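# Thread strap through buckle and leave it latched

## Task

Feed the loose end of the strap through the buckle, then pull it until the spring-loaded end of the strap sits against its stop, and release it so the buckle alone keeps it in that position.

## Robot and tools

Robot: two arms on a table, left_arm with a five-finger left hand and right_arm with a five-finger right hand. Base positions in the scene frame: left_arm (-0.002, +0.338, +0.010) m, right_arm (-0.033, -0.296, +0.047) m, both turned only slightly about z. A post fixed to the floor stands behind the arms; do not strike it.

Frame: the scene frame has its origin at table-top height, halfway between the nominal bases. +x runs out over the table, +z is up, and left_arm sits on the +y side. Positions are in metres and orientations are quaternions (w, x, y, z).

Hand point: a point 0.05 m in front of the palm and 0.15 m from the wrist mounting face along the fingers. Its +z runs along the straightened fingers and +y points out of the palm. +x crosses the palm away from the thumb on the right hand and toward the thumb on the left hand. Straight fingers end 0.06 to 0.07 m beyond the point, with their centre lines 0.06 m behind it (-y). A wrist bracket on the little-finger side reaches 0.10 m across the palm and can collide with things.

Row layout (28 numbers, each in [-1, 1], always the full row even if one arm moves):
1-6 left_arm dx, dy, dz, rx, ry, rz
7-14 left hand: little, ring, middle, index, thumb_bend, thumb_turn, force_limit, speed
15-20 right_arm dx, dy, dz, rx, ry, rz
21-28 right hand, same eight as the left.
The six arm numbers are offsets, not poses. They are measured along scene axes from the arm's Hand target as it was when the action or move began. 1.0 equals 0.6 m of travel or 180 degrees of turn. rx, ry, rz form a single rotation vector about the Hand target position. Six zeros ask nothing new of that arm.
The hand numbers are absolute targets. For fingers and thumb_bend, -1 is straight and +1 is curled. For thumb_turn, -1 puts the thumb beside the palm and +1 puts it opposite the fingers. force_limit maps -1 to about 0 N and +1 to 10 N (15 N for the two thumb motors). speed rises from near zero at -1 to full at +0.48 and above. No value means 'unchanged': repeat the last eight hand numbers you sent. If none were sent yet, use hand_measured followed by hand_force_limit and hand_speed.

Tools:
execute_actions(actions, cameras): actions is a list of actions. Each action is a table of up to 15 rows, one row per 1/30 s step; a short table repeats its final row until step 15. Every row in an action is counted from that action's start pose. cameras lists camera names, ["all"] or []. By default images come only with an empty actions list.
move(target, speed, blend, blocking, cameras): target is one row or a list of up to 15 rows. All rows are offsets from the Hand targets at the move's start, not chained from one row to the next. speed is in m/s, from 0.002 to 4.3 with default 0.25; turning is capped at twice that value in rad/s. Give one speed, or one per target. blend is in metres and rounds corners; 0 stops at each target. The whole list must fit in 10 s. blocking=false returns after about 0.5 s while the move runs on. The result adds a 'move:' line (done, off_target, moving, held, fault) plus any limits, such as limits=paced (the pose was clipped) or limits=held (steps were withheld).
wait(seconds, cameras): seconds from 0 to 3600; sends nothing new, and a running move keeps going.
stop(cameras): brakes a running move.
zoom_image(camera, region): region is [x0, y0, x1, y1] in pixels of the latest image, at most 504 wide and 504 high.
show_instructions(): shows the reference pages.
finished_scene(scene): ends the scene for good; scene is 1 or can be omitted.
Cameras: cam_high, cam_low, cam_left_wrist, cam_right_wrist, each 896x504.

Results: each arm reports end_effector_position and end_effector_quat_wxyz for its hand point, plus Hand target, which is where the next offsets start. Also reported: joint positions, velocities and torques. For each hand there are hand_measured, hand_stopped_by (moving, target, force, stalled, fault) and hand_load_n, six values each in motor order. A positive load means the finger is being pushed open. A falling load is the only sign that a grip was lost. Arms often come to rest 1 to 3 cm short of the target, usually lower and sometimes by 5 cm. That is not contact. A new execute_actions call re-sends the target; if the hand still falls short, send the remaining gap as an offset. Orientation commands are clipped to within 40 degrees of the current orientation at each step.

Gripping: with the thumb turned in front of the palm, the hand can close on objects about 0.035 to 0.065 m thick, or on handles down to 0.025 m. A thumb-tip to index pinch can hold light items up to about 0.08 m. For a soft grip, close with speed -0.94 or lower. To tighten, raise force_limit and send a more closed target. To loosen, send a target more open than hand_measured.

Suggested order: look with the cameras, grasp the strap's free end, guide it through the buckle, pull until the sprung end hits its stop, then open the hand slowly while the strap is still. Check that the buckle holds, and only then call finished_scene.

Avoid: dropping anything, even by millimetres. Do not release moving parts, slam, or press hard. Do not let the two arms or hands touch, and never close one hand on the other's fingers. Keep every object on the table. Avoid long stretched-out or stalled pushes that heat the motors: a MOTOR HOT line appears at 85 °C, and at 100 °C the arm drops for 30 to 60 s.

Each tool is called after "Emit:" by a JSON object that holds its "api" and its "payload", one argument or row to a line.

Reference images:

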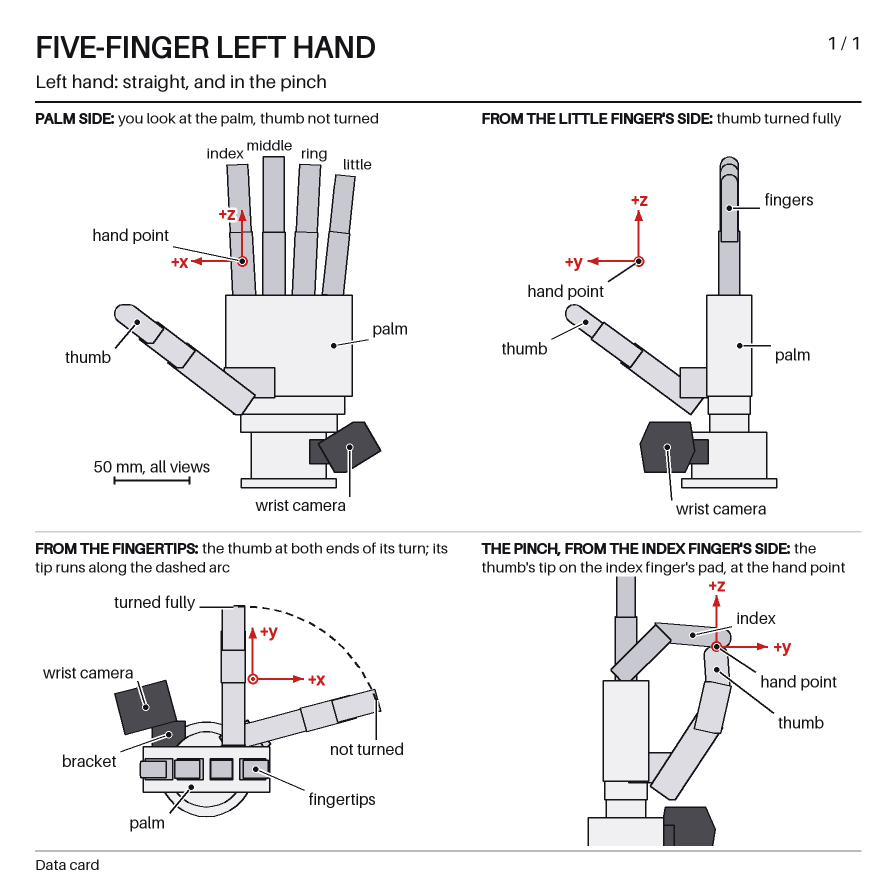

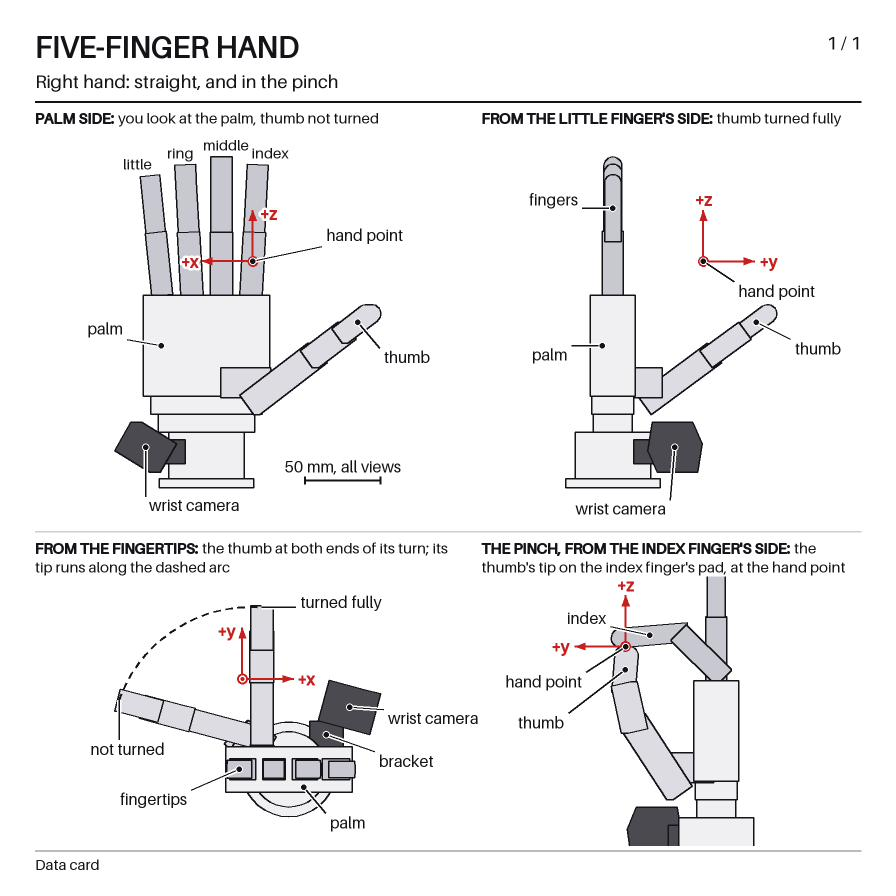

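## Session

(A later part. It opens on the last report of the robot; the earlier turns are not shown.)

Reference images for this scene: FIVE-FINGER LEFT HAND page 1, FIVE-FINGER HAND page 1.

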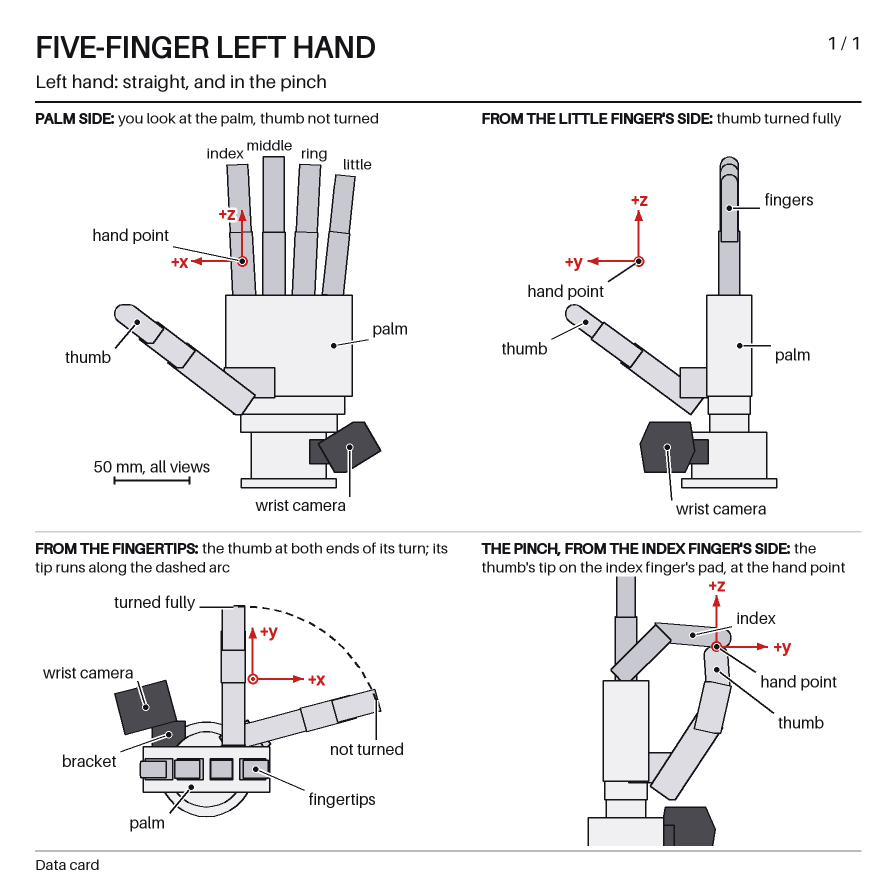

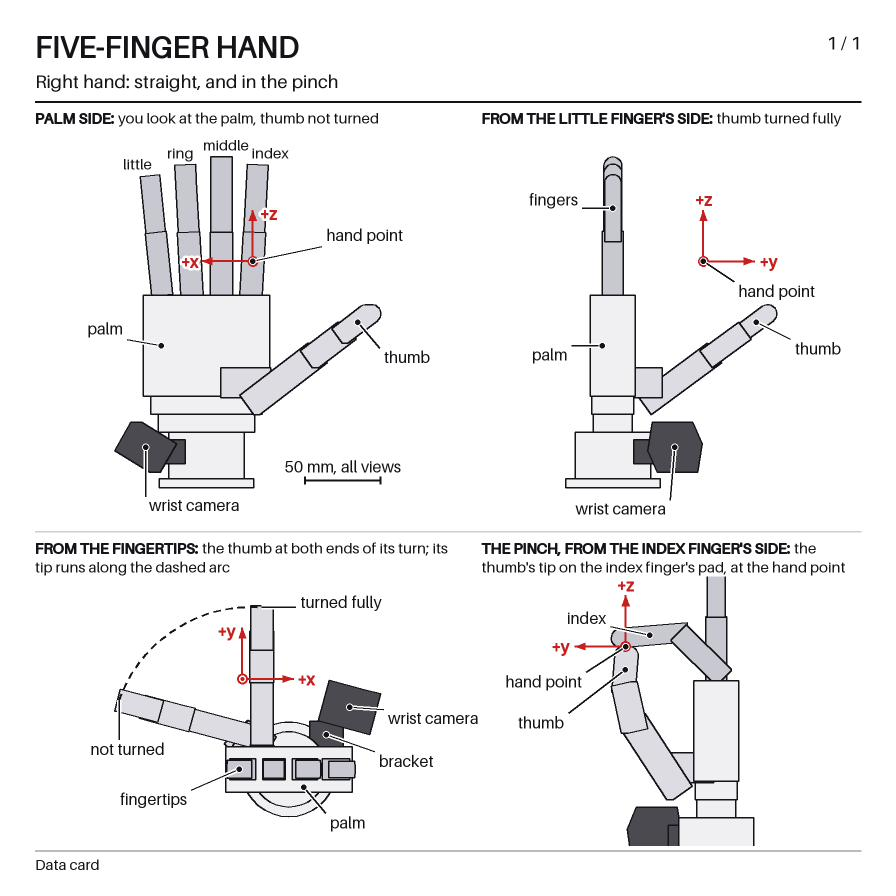

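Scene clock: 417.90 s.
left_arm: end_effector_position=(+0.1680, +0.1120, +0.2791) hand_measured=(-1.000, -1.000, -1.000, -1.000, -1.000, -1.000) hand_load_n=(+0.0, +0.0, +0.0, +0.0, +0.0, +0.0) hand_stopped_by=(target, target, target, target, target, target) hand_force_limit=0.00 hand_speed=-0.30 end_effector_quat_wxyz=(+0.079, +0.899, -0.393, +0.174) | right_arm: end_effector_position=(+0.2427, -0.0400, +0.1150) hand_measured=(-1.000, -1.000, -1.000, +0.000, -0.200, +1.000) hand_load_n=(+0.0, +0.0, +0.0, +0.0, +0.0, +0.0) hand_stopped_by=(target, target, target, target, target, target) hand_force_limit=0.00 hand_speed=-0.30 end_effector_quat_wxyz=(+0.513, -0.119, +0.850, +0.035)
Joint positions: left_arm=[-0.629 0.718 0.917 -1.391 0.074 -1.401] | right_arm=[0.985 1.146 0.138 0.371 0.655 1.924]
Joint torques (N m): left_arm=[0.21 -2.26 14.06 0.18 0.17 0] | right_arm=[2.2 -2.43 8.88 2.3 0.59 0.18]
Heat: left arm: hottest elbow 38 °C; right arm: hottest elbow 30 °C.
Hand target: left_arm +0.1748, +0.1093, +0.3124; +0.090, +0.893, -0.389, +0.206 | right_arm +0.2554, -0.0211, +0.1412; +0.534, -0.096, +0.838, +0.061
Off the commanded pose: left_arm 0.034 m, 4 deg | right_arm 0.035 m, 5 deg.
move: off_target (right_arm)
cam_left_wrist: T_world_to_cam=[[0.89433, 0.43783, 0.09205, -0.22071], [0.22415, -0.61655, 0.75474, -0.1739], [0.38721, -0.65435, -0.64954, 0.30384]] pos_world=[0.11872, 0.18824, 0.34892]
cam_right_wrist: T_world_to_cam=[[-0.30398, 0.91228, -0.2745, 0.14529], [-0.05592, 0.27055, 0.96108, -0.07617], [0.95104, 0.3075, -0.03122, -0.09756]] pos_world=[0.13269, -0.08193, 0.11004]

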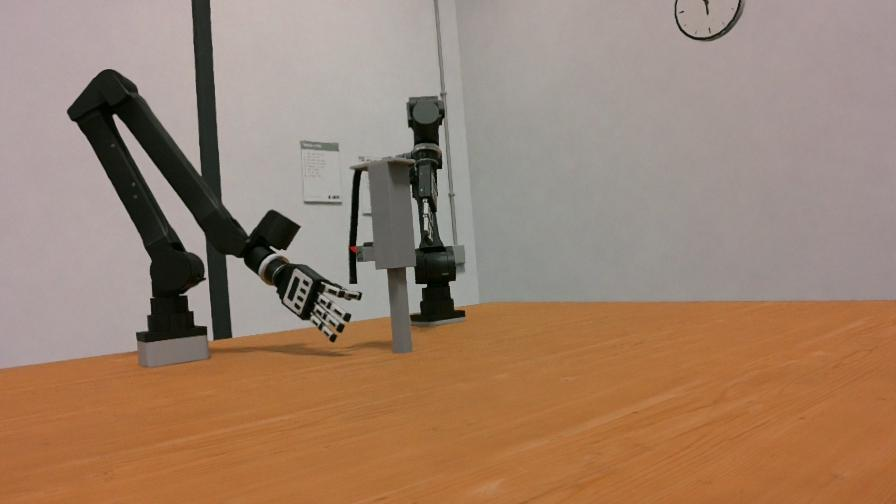

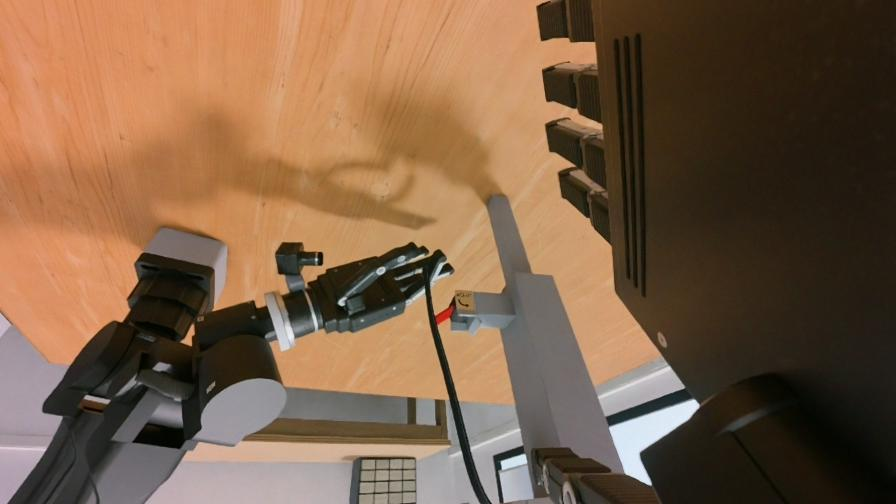

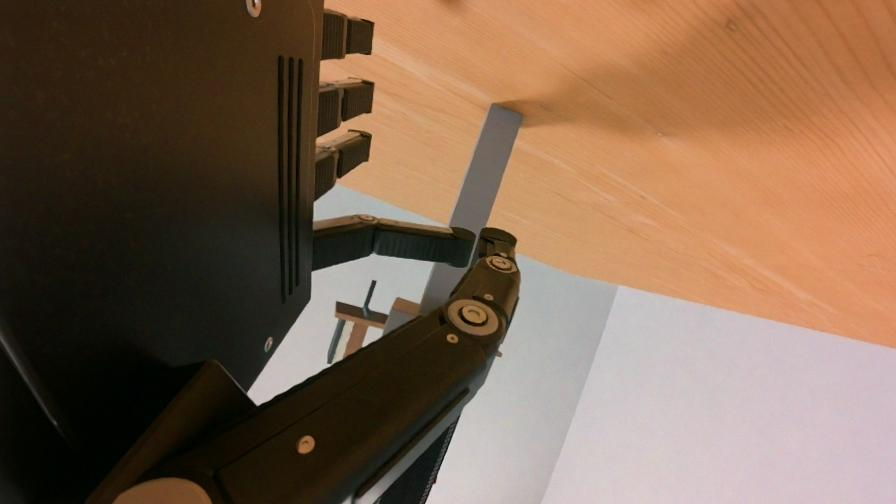

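Emit:
{"api": "move", "payload": {
  "target": [0,0,0,0,0,0,-1,-1,-1,-1,-1,-1,0,-0.3,-0.0067,0.01,0.03,0,0,0.0,-1,-1,-1,0,-0.2,1,0,-0.3],
  "speed": 0.05,
  "cameras": ["cam_low","cam_left_wrist","cam_right_wrist"]
}}

Emit:
{"api": "zoom_image", "payload": {
  "camera": "cam_left_wrist",
  "region": [370, 220, 490, 340]
}}

Emit:
{"api": "zoom_image", "payload": {
  "camera": "cam_low",
  "region": [290, 220, 410, 340]
}}

Scene clock: 431.47 s.
left_arm: end_effector_position=(+0.1680, +0.1120, +0.2791) hand_measured=(-1.000, -1.000, -1.000, -1.000, -1.000, -1.000) hand_load_n=(+0.0, +0.0, +0.0, +0.0, +0.0, +0.0) hand_stopped_by=(target, target, target, target, target, target) hand_force_limit=0.00 hand_speed=-0.30 end_effector_quat_wxyz=(+0.079, +0.899, -0.393, +0.174) | right_arm: end_effector_position=(+0.2416, -0.0311, +0.1329) hand_measured=(-1.000, -1.000, -1.000, +0.000, -0.200, +1.000) hand_load_n=(+0.0, +0.0, +0.0, +0.0, +0.0, -0.5) hand_stopped_by=(target, target, target, target, target, target) hand_force_limit=0.00 hand_speed=-0.30 end_effector_quat_wxyz=(+0.519, -0.116, +0.846, +0.040)
Joint positions: left_arm=[-0.629 0.718 0.917 -1.391 0.074 -1.401] | right_arm=[1.016 1.079 0.167 0.281 0.681 1.944]
Joint torques (N m): left_arm=[0.15 -2.32 14.05 0.2 0.16 0] | right_arm=[2.26 -3.78 9.73 0.68 0.6 0.17]
Heat: left arm: hottest elbow 38 °C; right arm: hottest elbow 30 °C.
Hand target: left_arm +0.1748, +0.1093, +0.3124; +0.090, +0.893, -0.389, +0.206 | right_arm +0.2514, -0.0151, +0.1592; +0.534, -0.096, +0.838, +0.061
Off the commanded pose: left_arm 0.034 m, 4 deg | right_arm 0.032 m, 4 deg.
move: off_target (right_arm)
cam_left_wrist: T_world_to_cam=[[0.89433, 0.43783, 0.09205, -0.22071], [0.22415, -0.61655, 0.75474, -0.1739], [0.38721, -0.65435, -0.64954, 0.30384]] pos_world=[0.11872, 0.18824, 0.34892]
cam_right_wrist: T_world_to_cam=[[-0.30095, 0.91588, -0.26568, 0.13997], [-0.06812, 0.25724, 0.96394, -0.09362], [0.9512, 0.3082, -0.01503, -0.10088]] pos_world=[0.1317, -0.07302, 0.12591]

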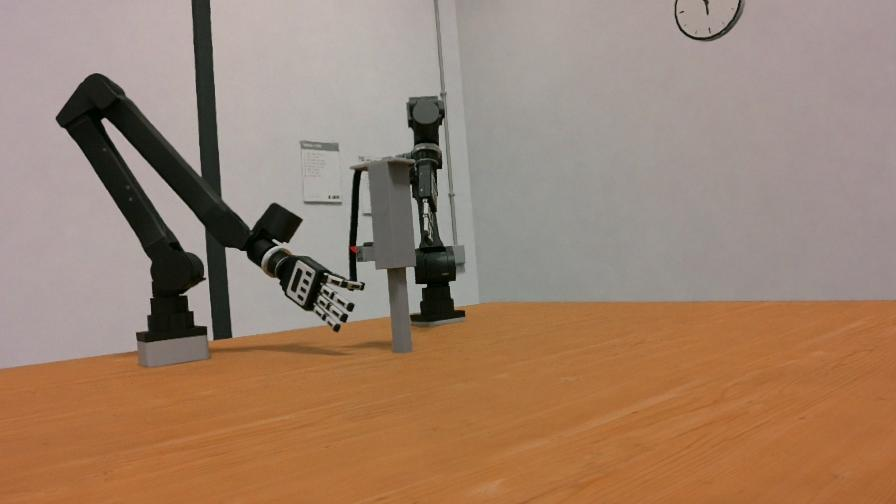

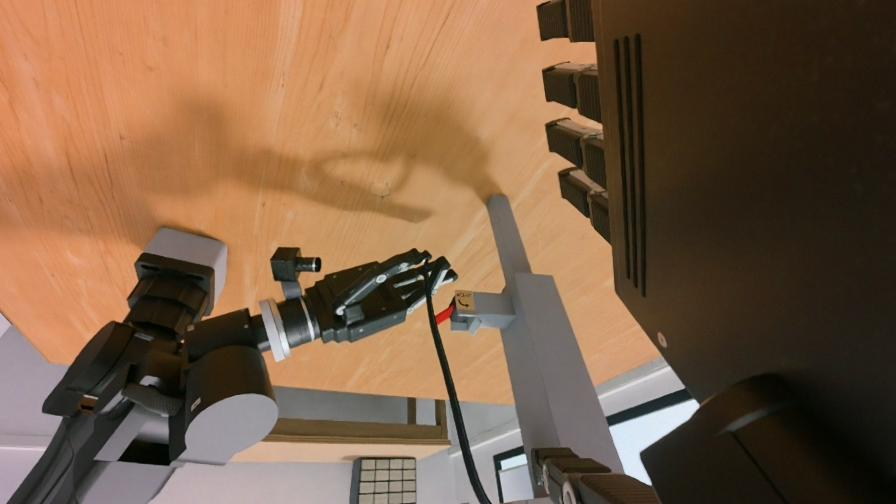

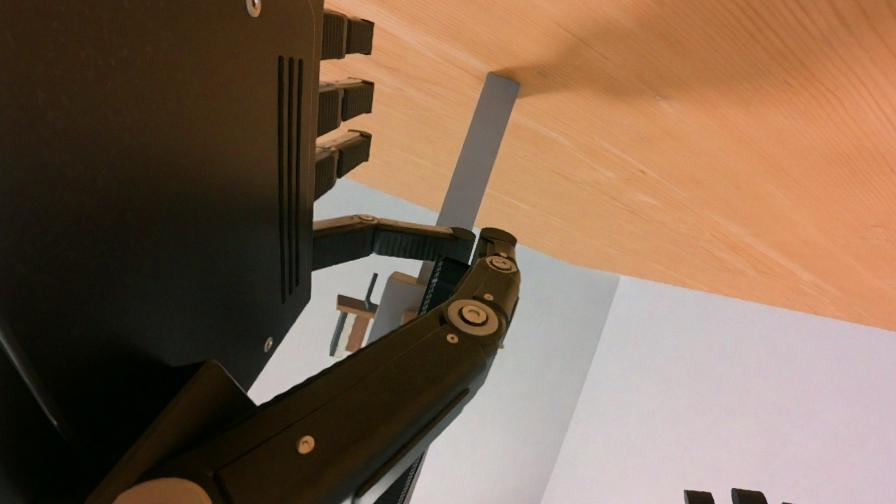

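Scaled by 4.200.

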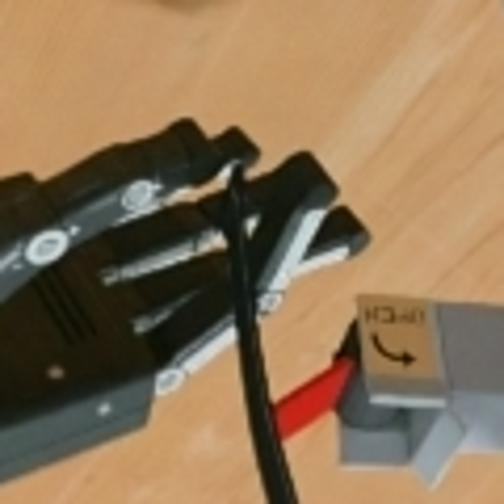

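Scaled by 4.200.

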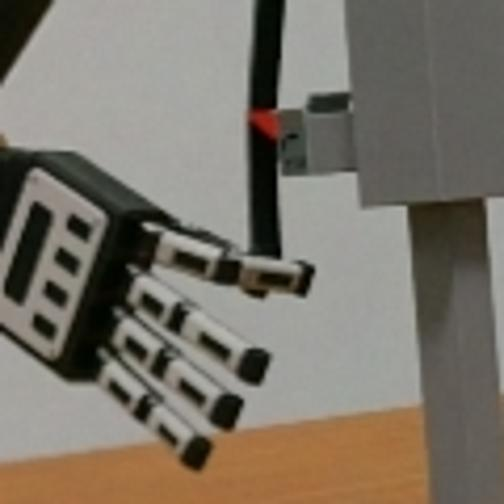

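Emit:
{"api": "zoom_image", "payload": {
  "camera": "cam_right_wrist",
  "region": [400, 210, 530, 340]
}}

Scaled by 3.877.

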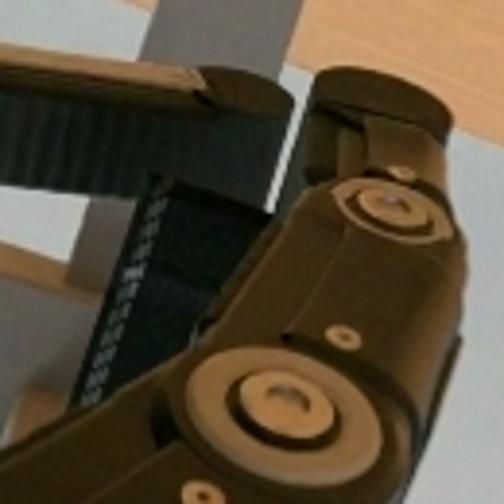

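Emit:
{"api": "move", "payload": {
  "target": [0,0,0,0,0,0,-1,-1,-1,-1,-1,-1,0,-0.3,-0.002,0.004,0.055,0,0,0.0,-1,-1,-1,0,-0.2,1,0,-0.3],
  "speed": 0.05,
  "cameras": ["cam_low","cam_left_wrist","cam_right_wrist"]
}}

Emit:
{"api": "zoom_image", "payload": {
  "camera": "cam_left_wrist",
  "region": [370, 220, 490, 340]
}}

Emit:
{"api": "zoom_image", "payload": {
  "camera": "cam_low",
  "region": [290, 200, 410, 320]
}}

Emit:
{"api": "zoom_image", "payload": {
  "camera": "cam_right_wrist",
  "region": [400, 180, 530, 310]
}}

Scene clock: 441.03 s.
left_arm: end_effector_position=(+0.1680, +0.1120, +0.2791) hand_measured=(-1.000, -1.000, -1.000, -1.000, -1.000, -1.000) hand_load_n=(+0.0, +0.0, +0.0, +0.0, +0.0, +0.0) hand_stopped_by=(target, target, target, target, target, target) hand_force_limit=0.00 hand_speed=-0.30 end_effector_quat_wxyz=(+0.079, +0.899, -0.393, +0.174) | right_arm: end_effector_position=(+0.2435, -0.0317, +0.1600) hand_measured=(-1.000, -1.000, -1.000, +0.000, -0.200, +1.000) hand_load_n=(+0.0, +0.0, +0.0, +0.0, +0.0, +0.0) hand_stopped_by=(target, target, target, target, target, target) hand_force_limit=0.00 hand_speed=-0.30 end_effector_quat_wxyz=(+0.518, -0.112, +0.847, +0.036)
Joint positions: left_arm=[-0.629 0.718 0.917 -1.391 0.074 -1.401] | right_arm=[1.016 0.939 0.215 0.083 0.69 1.951]
Joint torques (N m): left_arm=[0.03 -2.2 14.08 0.17 0.16 -0.01] | right_arm=[2.26 -3.08 11.23 0.68 0.62 0.17]
Heat: left arm: hottest elbow 38 °C; right arm: hottest elbow 31 °C.
Hand target: left_arm +0.1748, +0.1093, +0.3124; +0.090, +0.893, -0.389, +0.206 | right_arm +0.2502, -0.0127, +0.1922; +0.534, -0.096, +0.838, +0.061
Off the commanded pose: left_arm 0.034 m, 4 deg | right_arm 0.038 m, 4 deg.
move: off_target (right_arm)
cam_left_wrist: T_world_to_cam=[[0.89433, 0.43783, 0.09205, -0.22071], [0.22415, -0.61655, 0.75474, -0.1739], [0.38721, -0.65435, -0.64954, 0.30384]] pos_world=[0.11872, 0.18824, 0.34892]
cam_right_wrist: T_world_to_cam=[[-0.2916, 0.9177, -0.26981, 0.14677], [-0.06286, 0.26308, 0.96273, -0.12036], [0.95447, 0.29769, -0.01903, -0.10253]] pos_world=[0.13309, -0.0725, 0.15352]

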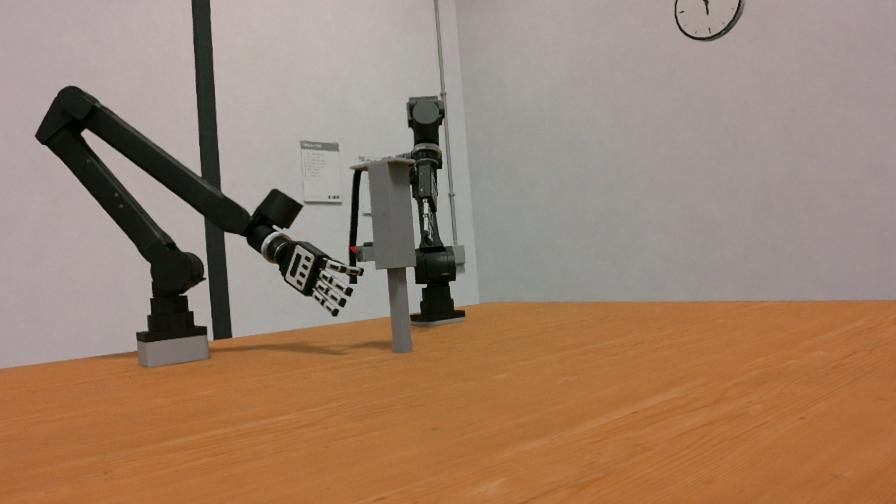

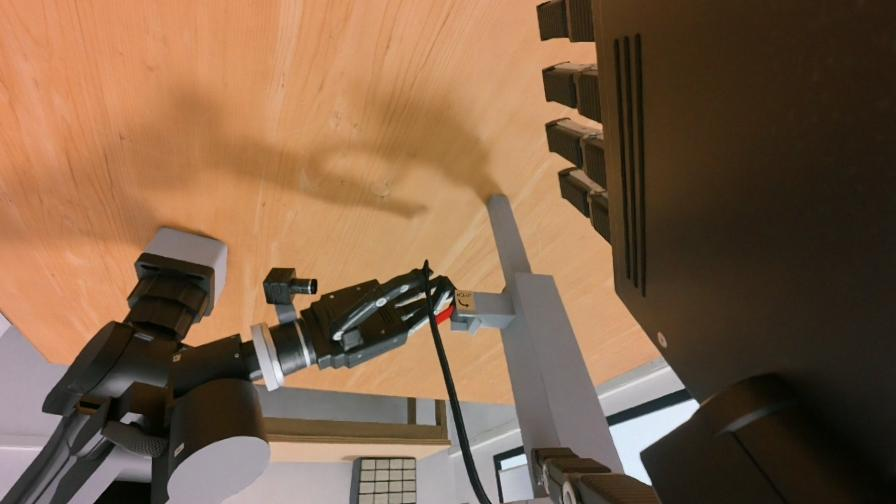

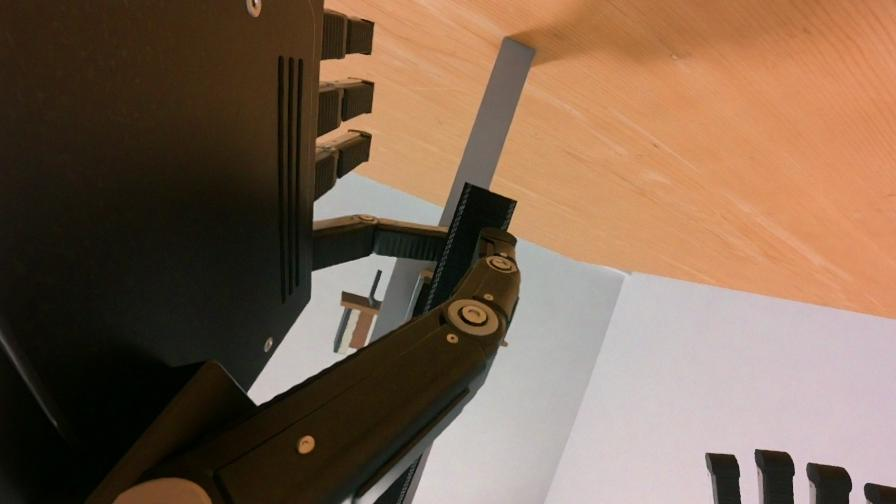

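Scaled by 4.200.

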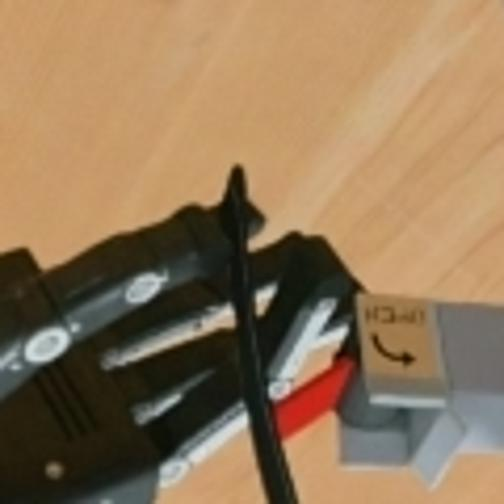

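Scaled by 4.200.

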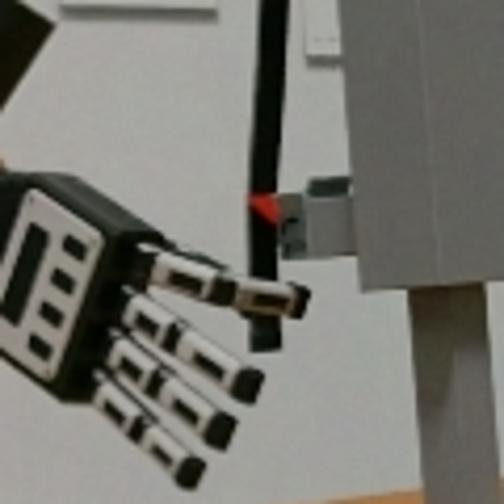

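Scaled by 3.877.

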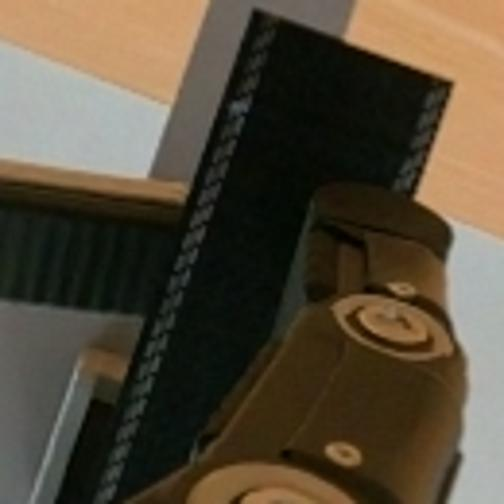

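Emit:
{"api": "move", "payload": {
  "target": [
    [0,0,0,0,0,0,-1,-1,-1,-1,-1,-1,0,-0.3,-0.031,0.0,0.005,0,0,0.0,-1,-1,-1,0,-0.2,1,0,-0.3],
    [0,0,0,0,0,0,-1,-1,-1,-1,-1,-1,0,-0.3,-0.031,0.0,0.033,0,0,0.0,-1,-1,-1,0,-0.2,1,0,-0.3]
  ],
  "speed": 0.05,
  "cameras": ["cam_low","cam_left_wrist","cam_right_wrist"]
}}

Emit:
{"api": "zoom_image", "payload": {
  "camera": "cam_left_wrist",
  "region": [370, 220, 490, 340]
}}

Emit:
{"api": "zoom_image", "payload": {
  "camera": "cam_low",
  "region": [290, 200, 410, 320]
}}

Emit:
{"api": "zoom_image", "payload": {
  "camera": "cam_right_wrist",
  "region": [400, 130, 580, 310]
}}

Scene clock: 456.00 s.
left_arm: end_effector_position=(+0.1680, +0.1120, +0.2791) hand_measured=(-1.000, -1.000, -1.000, -1.000, -1.000, -1.000) hand_load_n=(+0.0, +0.0, +0.0, +0.0, +0.0, +0.0) hand_stopped_by=(target, target, target, target, target, target) hand_force_limit=0.00 hand_speed=-0.30 end_effector_quat_wxyz=(+0.079, +0.899, -0.393, +0.174) | right_arm: end_effector_position=(+0.2246, -0.0283, +0.1780) hand_measured=(-1.000, -1.000, -1.000, +0.000, -0.200, +1.000) hand_load_n=(+0.0, +0.0, +0.0, +0.0, +0.0, +0.0) hand_stopped_by=(target, target, target, target, target, target) hand_force_limit=0.00 hand_speed=-0.30 end_effector_quat_wxyz=(+0.519, -0.116, +0.846, +0.037)
Joint positions: left_arm=[-0.629 0.718 0.917 -1.391 0.074 -1.401] | right_arm=[1.101 0.829 0.24 -0.092 0.753 2.011]
Joint torques (N m): left_arm=[0.15 -2.26 14.06 0.21 0.16 -0.01] | right_arm=[2.32 -2.37 11.97 0.62 0.68 0.17]
Heat: left arm: hottest elbow 38 °C; right arm: hottest elbow 31 °C.
Hand target: left_arm +0.1748, +0.1093, +0.3124; +0.090, +0.893, -0.389, +0.206 | right_arm +0.2316, -0.0127, +0.2120; +0.534, -0.096, +0.838, +0.061
Off the commanded pose: left_arm 0.034 m, 4 deg | right_arm 0.038 m, 4 deg.
move: off_target (right_arm)
cam_left_wrist: T_world_to_cam=[[0.89433, 0.43783, 0.09205, -0.22071], [0.22415, -0.61655, 0.75474, -0.1739], [0.38721, -0.65435, -0.64954, 0.30384]] pos_world=[0.11872, 0.18824, 0.34892]
cam_right_wrist: T_world_to_cam=[[-0.29889, 0.91463, -0.27225, 0.14506], [-0.06754, 0.26431, 0.96207, -0.13864], [0.9519, 0.30594, -0.01723, -0.08468]] pos_world=[0.1146, -0.07012, 0.17141]

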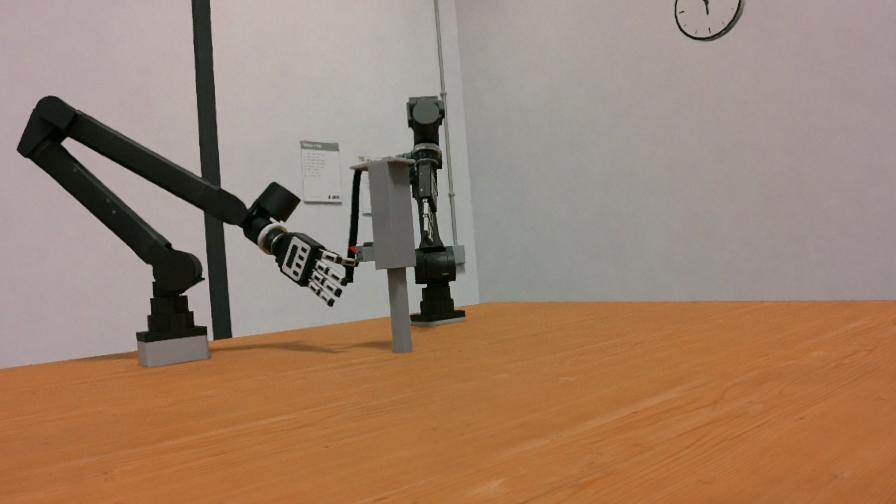

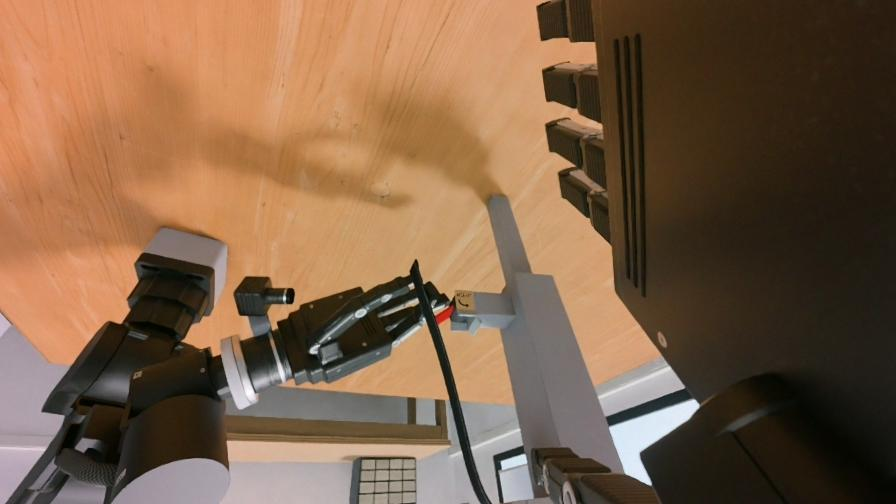

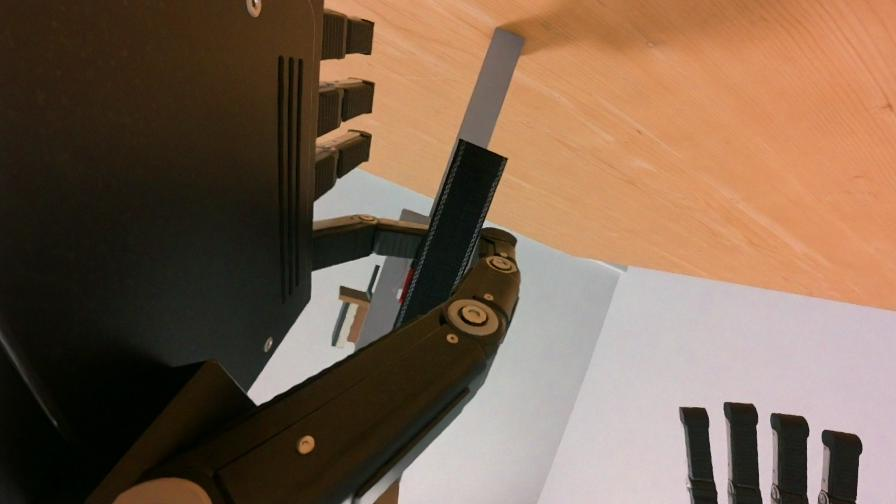

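Scaled by 4.200.

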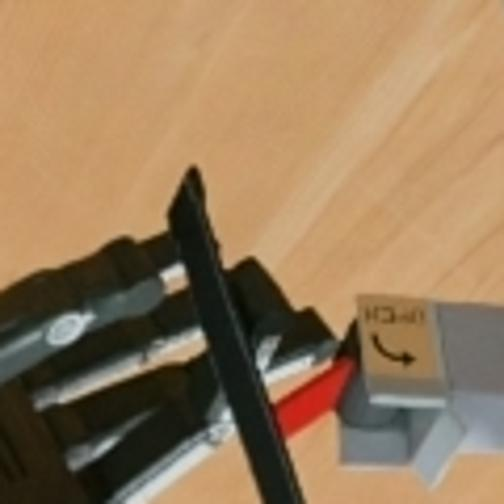

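Scaled by 4.200.

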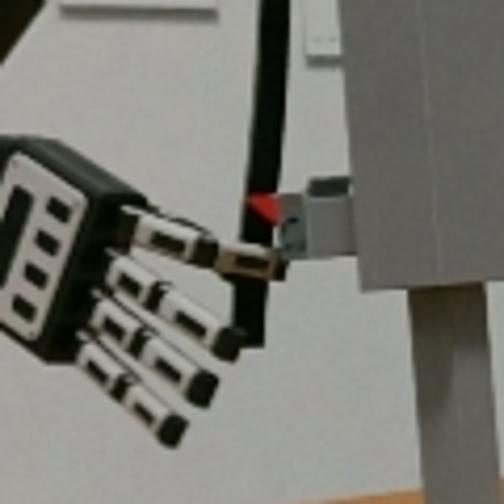

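Scaled by 2.800.

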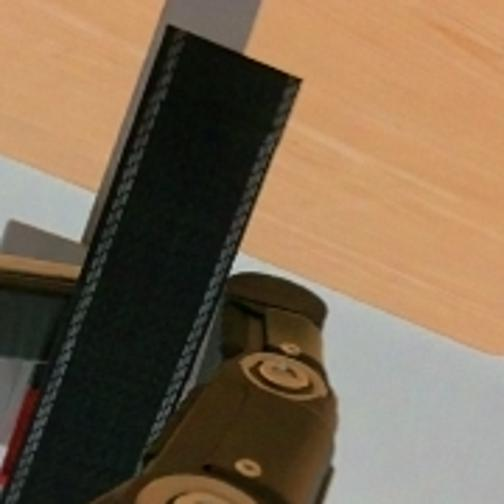

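Emit:
{"api": "move", "payload": {
  "target": [0,0,0,0,0,0,-1,-1,-1,-1,-1,-1,0,-0.3,0,0,0,0,0,0.0,-1,-1,-1,0.4,0.02,1,0,-0.85],
  "speed": 0.05,
  "cameras": ["cam_low","cam_left_wrist","cam_right_wrist"]
}}

Emit:
{"api": "zoom_image", "payload": {
  "camera": "cam_left_wrist",
  "region": [370, 220, 490, 340]
}}

Emit:
{"api": "zoom_image", "payload": {
  "camera": "cam_right_wrist",
  "region": [380, 130, 560, 310]
}}

Scene clock: 464.70 s.
left_arm: end_effector_position=(+0.1680, +0.1120, +0.2791) hand_measured=(-1.000, -1.000, -1.000, -1.000, -1.000, -1.000) hand_load_n=(+0.0, +0.0, +0.0, +0.0, +0.0, +0.0) hand_stopped_by=(target, target, target, target, target, target) hand_force_limit=0.00 hand_speed=-0.30 end_effector_quat_wxyz=(+0.079, +0.899, -0.393, +0.174) | right_arm: end_effector_position=(+0.2250, -0.0287, +0.1780) hand_measured=(-1.000, -1.000, -1.000, +0.232, +0.016, +1.000) hand_load_n=(+0.0, -0.5, +0.0, +7.0, +7.0, -2.5) hand_stopped_by=(target, target, target, force, target, target) hand_force_limit=0.00 hand_speed=-0.85 end_effector_quat_wxyz=(+0.519, -0.116, +0.846, +0.036)
Joint positions: left_arm=[-0.629 0.718 0.917 -1.391 0.074 -1.401] | right_arm=[1.1 0.829 0.24 -0.092 0.753 2.011]
Joint torques (N m): left_arm=[0.09 -2.32 14.09 0.16 0.16 -0.01] | right_arm=[2.26 -2.37 11.97 0.61 0.67 0.17]
Heat: left arm: hottest elbow 38 °C; right arm: hottest elbow 32 °C.
Hand target: left_arm +0.1748, +0.1093, +0.3124; +0.090, +0.893, -0.389, +0.206 | right_arm +0.2316, -0.0127, +0.2120; +0.534, -0.096, +0.838, +0.061
Off the commanded pose: left_arm 0.034 m, 4 deg | right_arm 0.038 m, 4 deg.
move: done
cam_left_wrist: T_world_to_cam=[[0.89433, 0.43783, 0.09205, -0.22071], [0.22415, -0.61655, 0.75474, -0.1739], [0.38721, -0.65435, -0.64954, 0.30384]] pos_world=[0.11872, 0.18824, 0.34892]
cam_right_wrist: T_world_to_cam=[[-0.29752, 0.91505, -0.27231, 0.14524], [-0.06716, 0.26446, 0.96205, -0.13859], [0.95235, 0.30452, -0.01723, -0.08515]] pos_world=[0.115, -0.07032, 0.17141]

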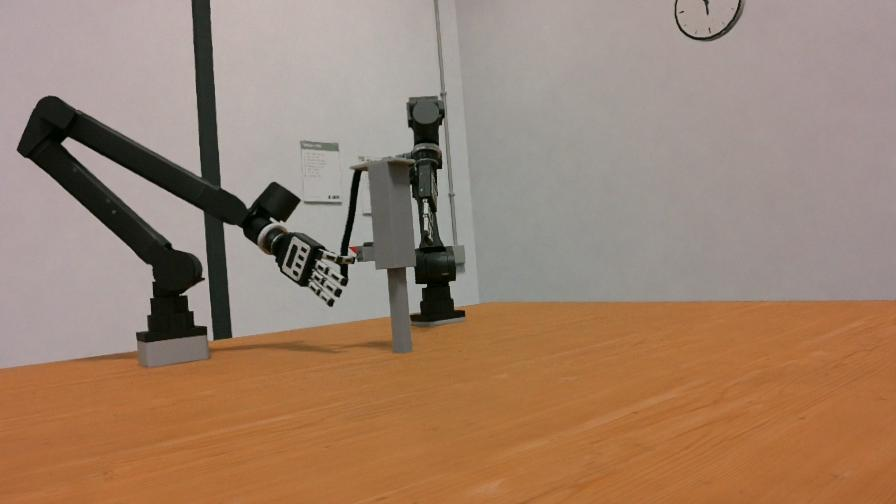

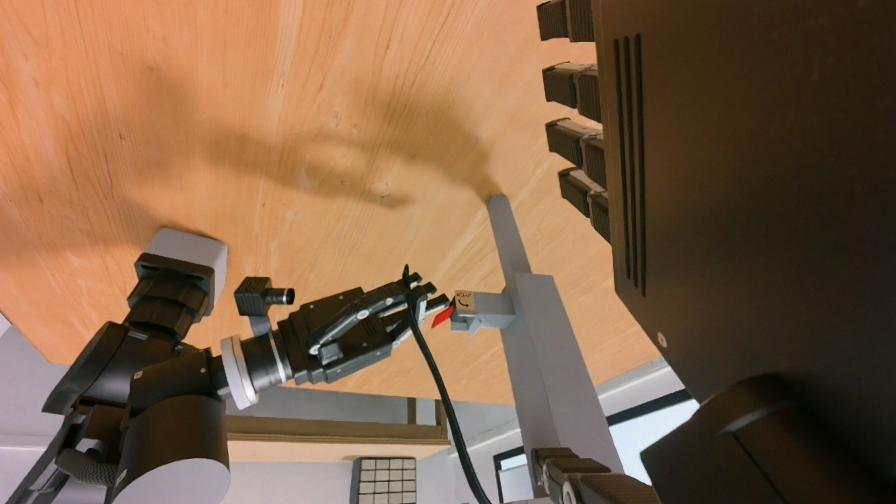

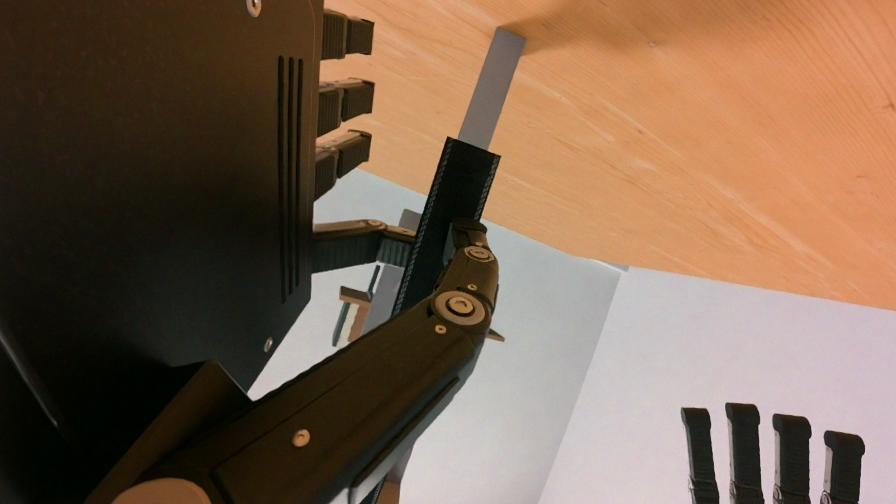

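Scaled by 4.200.

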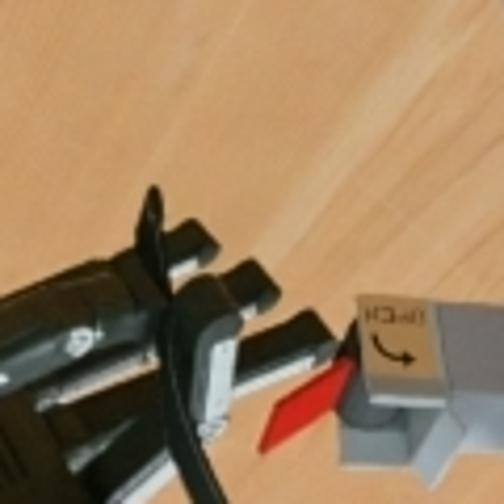

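Scaled by 2.800.

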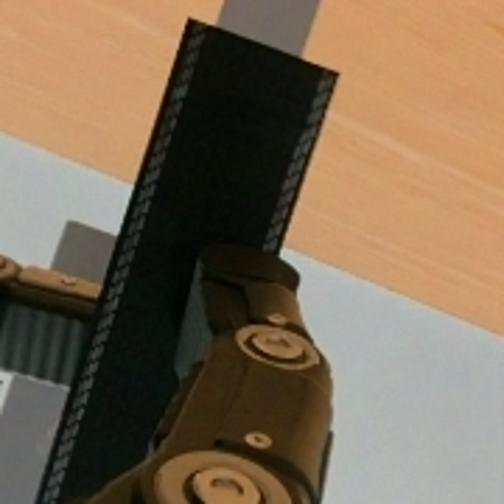

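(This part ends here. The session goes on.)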